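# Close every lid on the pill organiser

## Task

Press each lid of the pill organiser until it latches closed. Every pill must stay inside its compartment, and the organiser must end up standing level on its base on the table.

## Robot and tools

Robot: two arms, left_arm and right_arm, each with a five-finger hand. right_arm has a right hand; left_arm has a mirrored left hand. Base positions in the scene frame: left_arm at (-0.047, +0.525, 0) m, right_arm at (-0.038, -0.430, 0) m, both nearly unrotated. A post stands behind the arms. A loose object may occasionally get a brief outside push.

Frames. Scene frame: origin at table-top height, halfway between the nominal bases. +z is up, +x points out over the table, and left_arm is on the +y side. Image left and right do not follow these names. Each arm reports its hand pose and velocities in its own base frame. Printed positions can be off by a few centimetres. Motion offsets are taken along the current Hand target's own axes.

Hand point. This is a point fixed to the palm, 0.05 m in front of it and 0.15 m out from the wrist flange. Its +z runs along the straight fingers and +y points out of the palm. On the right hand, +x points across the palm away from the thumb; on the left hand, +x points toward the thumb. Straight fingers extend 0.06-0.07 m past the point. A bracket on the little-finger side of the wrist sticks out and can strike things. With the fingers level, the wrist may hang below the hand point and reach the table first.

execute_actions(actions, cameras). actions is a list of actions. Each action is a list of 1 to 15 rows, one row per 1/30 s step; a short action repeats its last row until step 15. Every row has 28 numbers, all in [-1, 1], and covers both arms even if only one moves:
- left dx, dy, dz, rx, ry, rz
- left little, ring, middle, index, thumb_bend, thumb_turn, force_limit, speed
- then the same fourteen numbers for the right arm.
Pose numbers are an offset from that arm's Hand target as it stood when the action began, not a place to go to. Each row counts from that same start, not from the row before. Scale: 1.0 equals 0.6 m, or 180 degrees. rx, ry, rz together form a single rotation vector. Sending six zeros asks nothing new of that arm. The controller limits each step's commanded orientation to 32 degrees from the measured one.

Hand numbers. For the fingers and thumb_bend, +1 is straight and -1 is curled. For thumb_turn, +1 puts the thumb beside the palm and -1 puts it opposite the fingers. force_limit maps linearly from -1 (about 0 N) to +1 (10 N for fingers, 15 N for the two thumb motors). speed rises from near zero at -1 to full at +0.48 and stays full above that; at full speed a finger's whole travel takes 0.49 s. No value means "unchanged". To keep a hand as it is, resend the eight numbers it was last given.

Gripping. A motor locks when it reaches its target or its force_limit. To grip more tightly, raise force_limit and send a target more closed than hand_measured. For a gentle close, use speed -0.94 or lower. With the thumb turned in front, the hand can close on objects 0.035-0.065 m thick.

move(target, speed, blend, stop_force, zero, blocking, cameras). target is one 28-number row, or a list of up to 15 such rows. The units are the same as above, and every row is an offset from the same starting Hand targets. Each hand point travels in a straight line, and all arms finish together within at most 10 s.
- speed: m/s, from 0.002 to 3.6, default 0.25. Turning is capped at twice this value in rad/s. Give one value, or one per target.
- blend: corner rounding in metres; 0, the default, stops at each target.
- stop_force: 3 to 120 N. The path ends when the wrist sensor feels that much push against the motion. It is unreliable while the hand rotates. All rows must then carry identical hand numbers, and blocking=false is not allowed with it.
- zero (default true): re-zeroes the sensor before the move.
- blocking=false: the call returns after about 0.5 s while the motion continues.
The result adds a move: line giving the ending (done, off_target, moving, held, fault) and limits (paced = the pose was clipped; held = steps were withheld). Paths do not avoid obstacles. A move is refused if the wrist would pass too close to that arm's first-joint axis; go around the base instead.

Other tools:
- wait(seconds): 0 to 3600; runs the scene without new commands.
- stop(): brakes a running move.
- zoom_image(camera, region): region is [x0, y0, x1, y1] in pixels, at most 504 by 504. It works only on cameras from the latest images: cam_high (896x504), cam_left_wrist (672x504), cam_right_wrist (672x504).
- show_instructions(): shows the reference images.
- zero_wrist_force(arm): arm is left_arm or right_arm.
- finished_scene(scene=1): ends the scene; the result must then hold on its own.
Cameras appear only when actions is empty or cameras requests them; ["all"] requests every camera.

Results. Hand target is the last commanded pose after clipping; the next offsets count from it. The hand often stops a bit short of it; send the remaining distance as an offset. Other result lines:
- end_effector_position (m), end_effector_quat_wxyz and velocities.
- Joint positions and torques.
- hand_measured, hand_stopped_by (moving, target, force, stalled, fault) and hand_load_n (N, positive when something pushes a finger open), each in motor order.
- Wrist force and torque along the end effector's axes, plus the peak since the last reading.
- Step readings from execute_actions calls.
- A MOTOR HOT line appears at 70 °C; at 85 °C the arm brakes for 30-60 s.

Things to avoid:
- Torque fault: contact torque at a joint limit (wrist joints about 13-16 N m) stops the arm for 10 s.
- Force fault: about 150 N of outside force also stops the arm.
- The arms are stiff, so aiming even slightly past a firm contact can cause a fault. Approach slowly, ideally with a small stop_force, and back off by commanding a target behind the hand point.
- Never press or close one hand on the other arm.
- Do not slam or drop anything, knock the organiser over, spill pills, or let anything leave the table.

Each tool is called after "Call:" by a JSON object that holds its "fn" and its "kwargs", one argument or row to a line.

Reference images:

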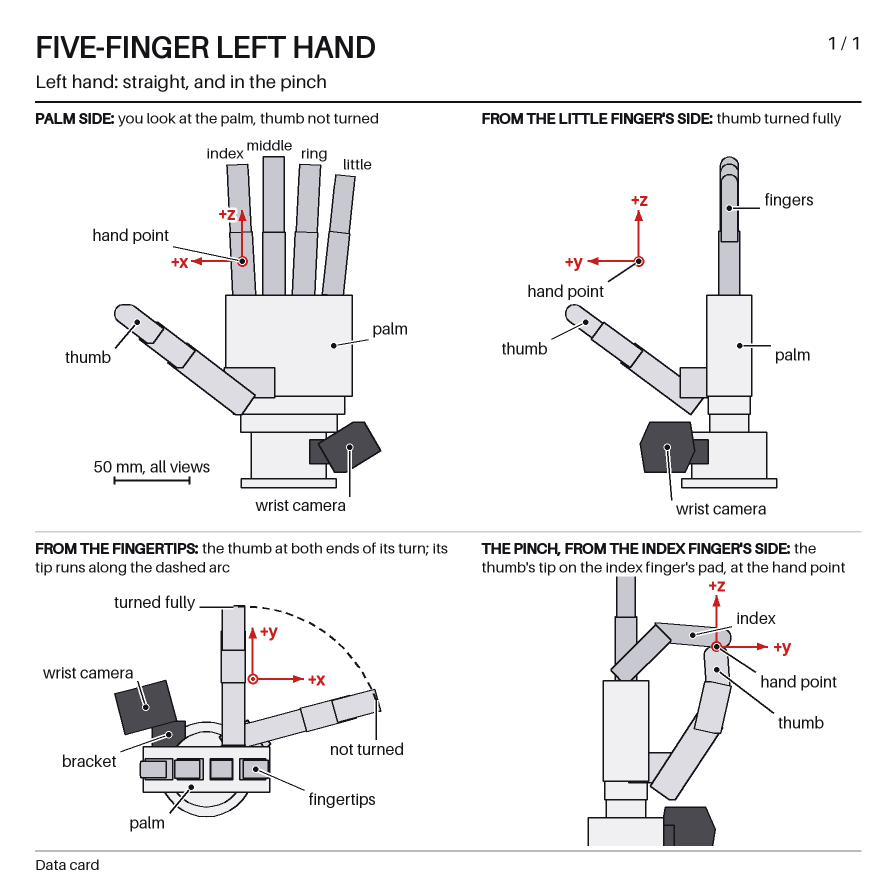

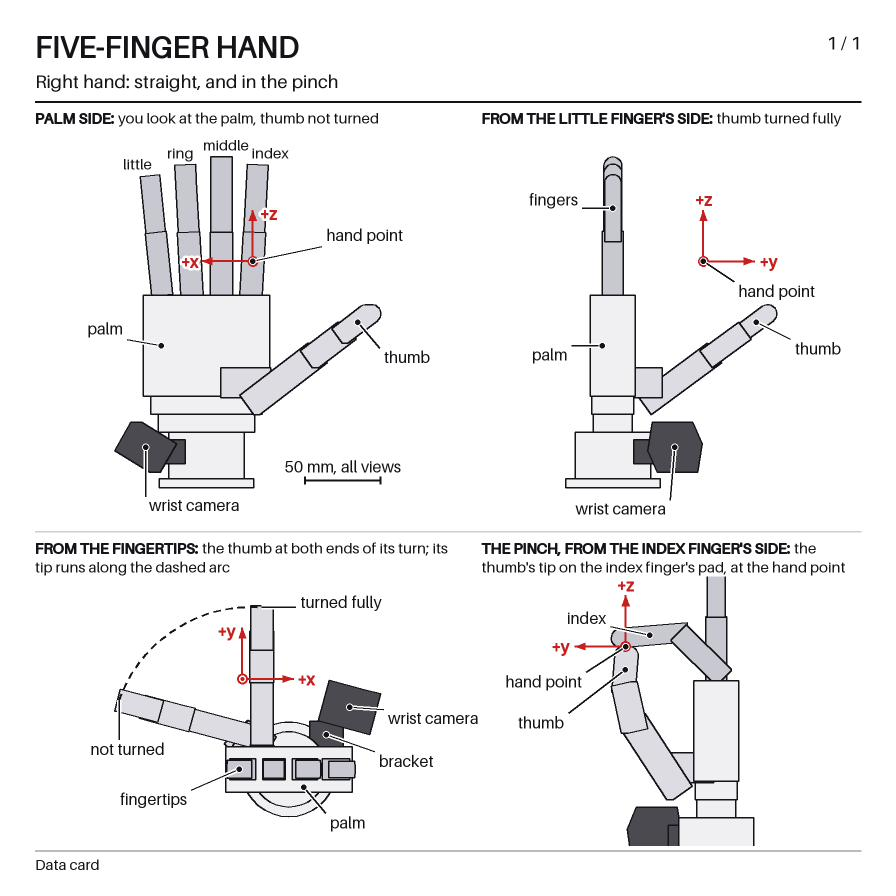

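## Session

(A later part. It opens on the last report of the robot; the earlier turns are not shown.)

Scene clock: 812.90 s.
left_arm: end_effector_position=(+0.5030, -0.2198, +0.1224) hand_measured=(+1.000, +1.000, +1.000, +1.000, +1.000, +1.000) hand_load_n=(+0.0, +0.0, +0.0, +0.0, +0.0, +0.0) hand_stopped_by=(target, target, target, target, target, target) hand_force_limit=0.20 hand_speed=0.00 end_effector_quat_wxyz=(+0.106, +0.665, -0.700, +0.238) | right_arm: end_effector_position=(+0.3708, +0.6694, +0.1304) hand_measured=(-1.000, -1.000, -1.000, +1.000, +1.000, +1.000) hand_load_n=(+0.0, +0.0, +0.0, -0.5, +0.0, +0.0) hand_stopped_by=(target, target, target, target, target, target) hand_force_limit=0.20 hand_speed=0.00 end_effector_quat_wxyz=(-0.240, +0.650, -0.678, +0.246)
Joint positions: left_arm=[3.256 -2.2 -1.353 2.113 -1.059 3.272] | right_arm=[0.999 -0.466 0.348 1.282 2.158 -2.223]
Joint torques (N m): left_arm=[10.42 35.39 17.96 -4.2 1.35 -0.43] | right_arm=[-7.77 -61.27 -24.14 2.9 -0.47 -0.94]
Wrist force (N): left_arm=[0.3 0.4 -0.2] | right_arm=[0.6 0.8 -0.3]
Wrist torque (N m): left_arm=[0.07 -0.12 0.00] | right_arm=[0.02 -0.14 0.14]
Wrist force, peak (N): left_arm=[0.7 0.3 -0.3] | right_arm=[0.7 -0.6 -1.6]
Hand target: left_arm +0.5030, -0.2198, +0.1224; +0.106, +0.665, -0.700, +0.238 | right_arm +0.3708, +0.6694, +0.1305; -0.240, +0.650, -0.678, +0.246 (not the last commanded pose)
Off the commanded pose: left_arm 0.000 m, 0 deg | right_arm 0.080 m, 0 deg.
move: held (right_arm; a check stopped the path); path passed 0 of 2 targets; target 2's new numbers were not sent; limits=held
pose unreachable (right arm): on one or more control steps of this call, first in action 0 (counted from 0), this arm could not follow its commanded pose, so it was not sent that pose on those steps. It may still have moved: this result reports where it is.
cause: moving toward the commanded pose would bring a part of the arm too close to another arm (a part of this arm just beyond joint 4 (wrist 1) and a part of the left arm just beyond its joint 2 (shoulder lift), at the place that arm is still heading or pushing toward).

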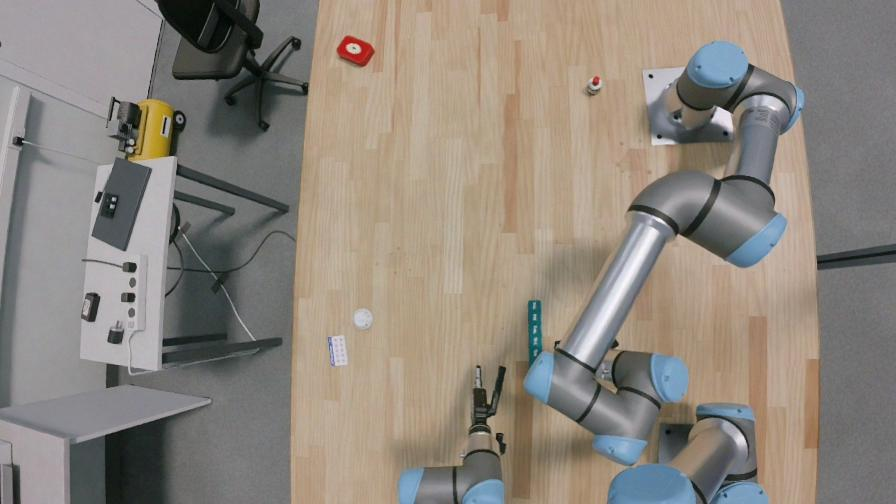

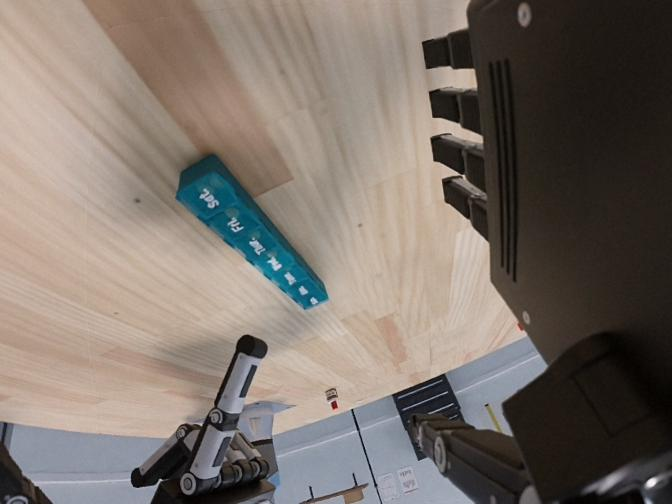

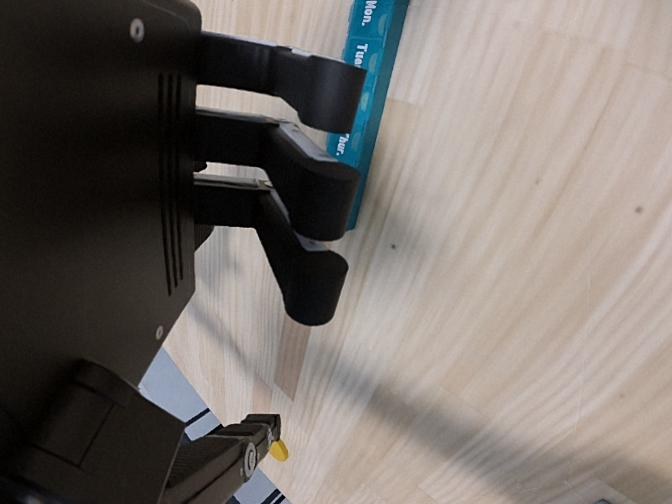

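Call:
{"fn": "move", "kwargs": {
  "target": [0,0,0,0,0,0,1,1,1,1,1,1,0.2,0,0.15,-0.0383,0.0322,0,0,0,1,1,1,1,1,1,0.2,0],
  "cameras": ["all"],
  "speed": 0.1
}}

Call:
{"fn": "zoom_image", "kwargs": {
  "camera": "cam_right_wrist",
  "region": [250, 0, 550, 300]
}}

Scene clock: 820.07 s.
left_arm: end_effector_position=(+0.5030, -0.2198, +0.1224) hand_measured=(+1.000, +1.000, +1.000, +1.000, +1.000, +1.000) hand_load_n=(+0.0, +0.0, +0.0, +0.0, +0.0, +0.0) hand_stopped_by=(target, target, target, target, target, target) hand_force_limit=0.20 hand_speed=0.00 end_effector_quat_wxyz=(+0.106, +0.665, -0.700, +0.238) | right_arm: end_effector_position=(+0.3971, +0.5783, +0.1300) hand_measured=(+1.000, +1.000, +1.000, +1.000, +1.000, +1.000) hand_load_n=(+0.0, +0.0, +0.0, -0.5, +0.0, +0.0) hand_stopped_by=(target, target, target, target, target, target) hand_force_limit=0.20 hand_speed=0.00 end_effector_quat_wxyz=(-0.240, +0.650, -0.678, +0.246)
Joint positions: left_arm=[3.256 -2.2 -1.353 2.113 -1.059 3.272] | right_arm=[0.882 -0.774 0.913 0.958 2.108 -2.348]
Joint torques (N m): left_arm=[10.65 35.21 18.52 -4.15 1.41 -0.3] | right_arm=[9.89 -51.51 -12.59 1.87 2.85 1.61]
Wrist force (N): left_arm=[0.4 0.4 0.0] | right_arm=[1.1 1.0 -0.3]
Wrist torque (N m): left_arm=[0.05 -0.11 0.00] | right_arm=[0.03 -0.19 0.17]
Wrist force, peak (N): left_arm=[0.7 0.4 -0.2] | right_arm=[1.9 0.5 -0.1]
Hand target: left_arm +0.5030, -0.2198, +0.1224; +0.106, +0.665, -0.700, +0.238 | right_arm +0.3970, +0.5783, +0.1300; -0.240, +0.650, -0.678, +0.246
Off the commanded pose: left_arm 0.000 m, 0 deg | right_arm 0.000 m, 0 deg.
move: done

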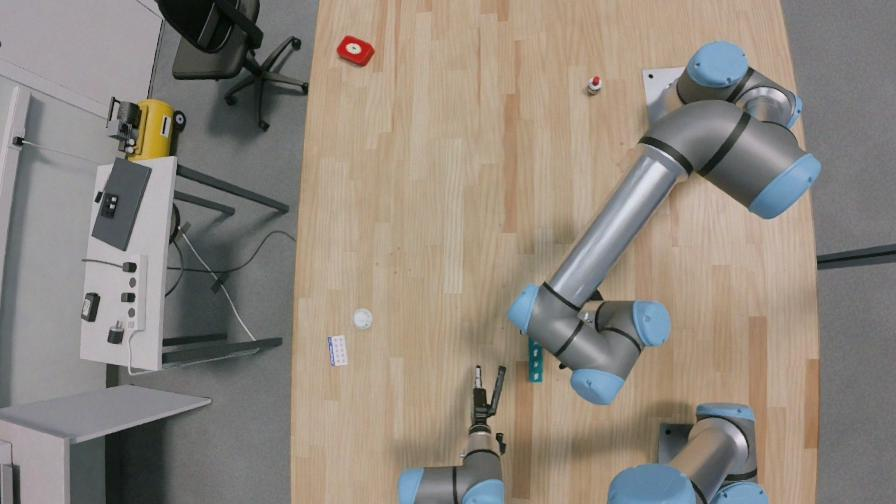

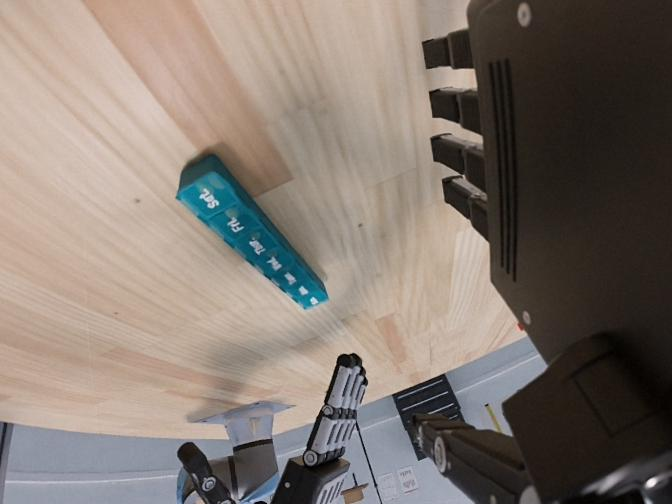

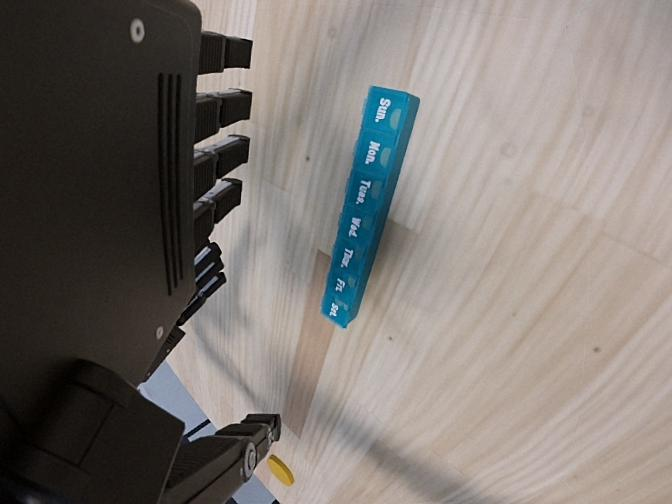

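Scaled by 1.680 from the camera's image (finer frame: 960x720).

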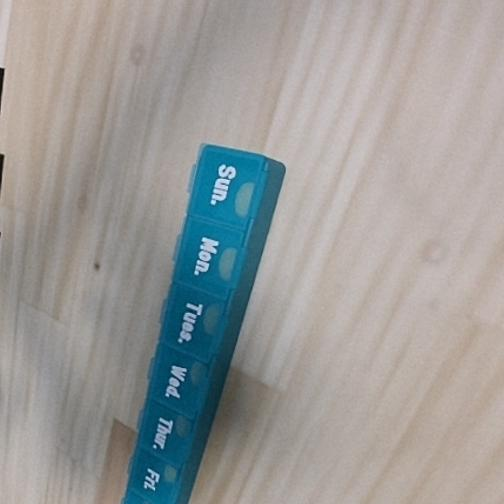

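Call:
{"fn": "zoom_image", "kwargs": {
  "camera": "cam_right_wrist",
  "region": [330, 75, 440, 185]
}}

Call:
{"fn": "zoom_image", "kwargs": {
  "camera": "cam_right_wrist",
  "region": [300, 160, 410, 270]
}}

Call:
{"fn": "zoom_image", "kwargs": {
  "camera": "cam_right_wrist",
  "region": [290, 240, 390, 340]
}}

Call:
{"fn": "zoom_image", "kwargs": {
  "camera": "cam_left_wrist",
  "region": [160, 140, 250, 230]
}}

Scaled by 4.582 from the camera's image (finer frame: 960x720).

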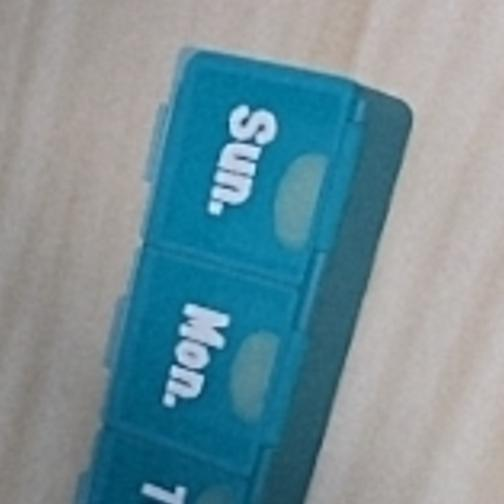

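Scaled by 4.582 from the camera's image (finer frame: 960x720).

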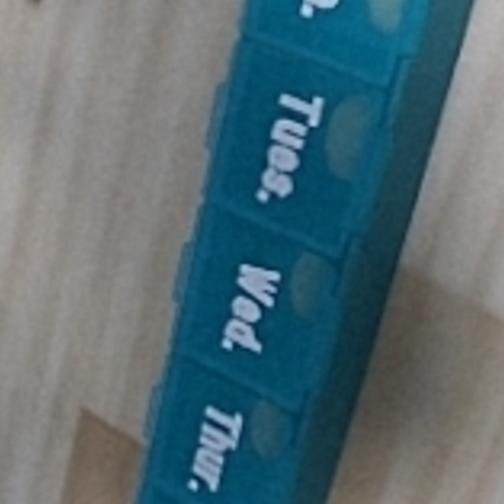

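Scaled by 5.040 from the camera's image (finer frame: 960x720).

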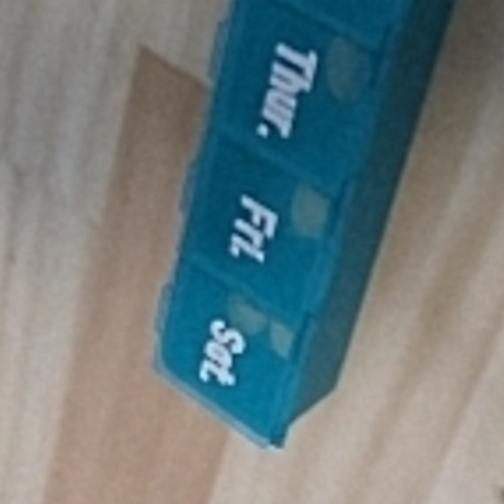

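Scaled by 5.600 from the camera's image (finer frame: 960x720).

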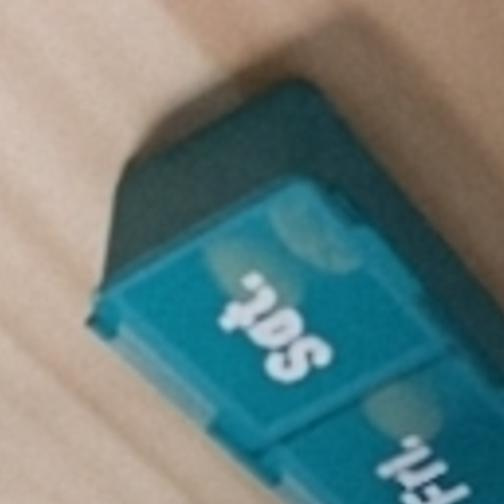

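Call:
{"fn": "zoom_image", "kwargs": {
  "camera": "cam_left_wrist",
  "region": [205, 160, 265, 220]
}}

Call:
{"fn": "zoom_image", "kwargs": {
  "camera": "cam_left_wrist",
  "region": [245, 205, 295, 255]
}}

Call:
{"fn": "zoom_image", "kwargs": {
  "camera": "cam_left_wrist",
  "region": [280, 250, 340, 310]
}}

Scaled by 8.400 from the camera's image (finer frame: 960x720).

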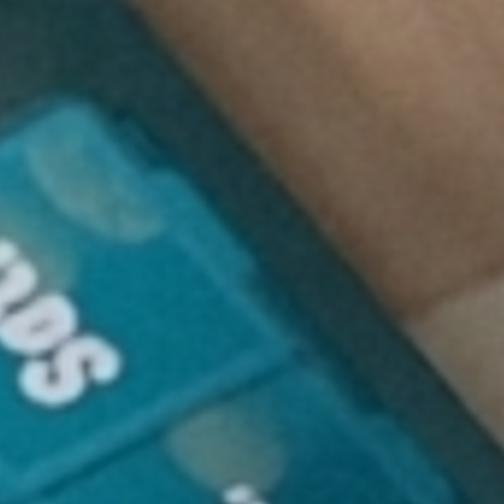

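Scaled by 10.080 from the camera's image (finer frame: 960x720).

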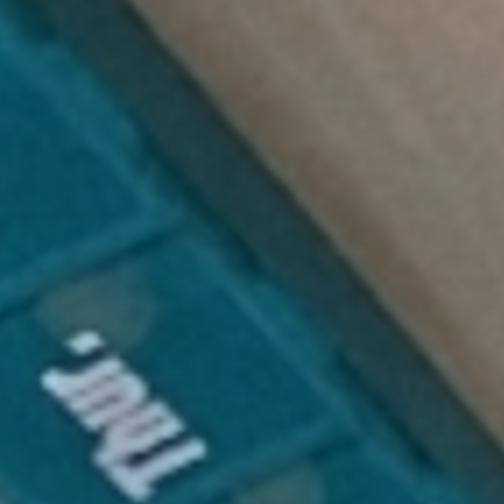

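Scaled by 8.400 from the camera's image (finer frame: 960x720).

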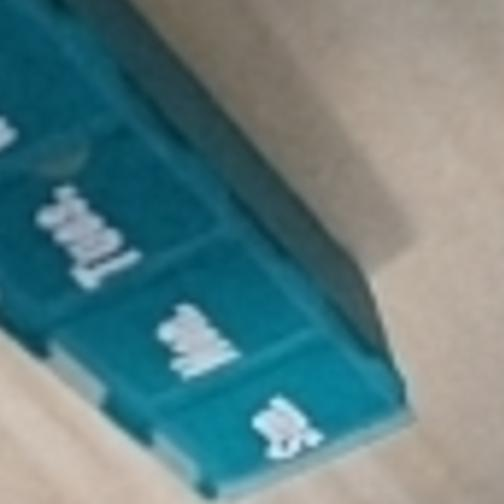

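Call:
{"fn": "finished_scene", "kwargs": {

}}

The scene is finished: the task was done.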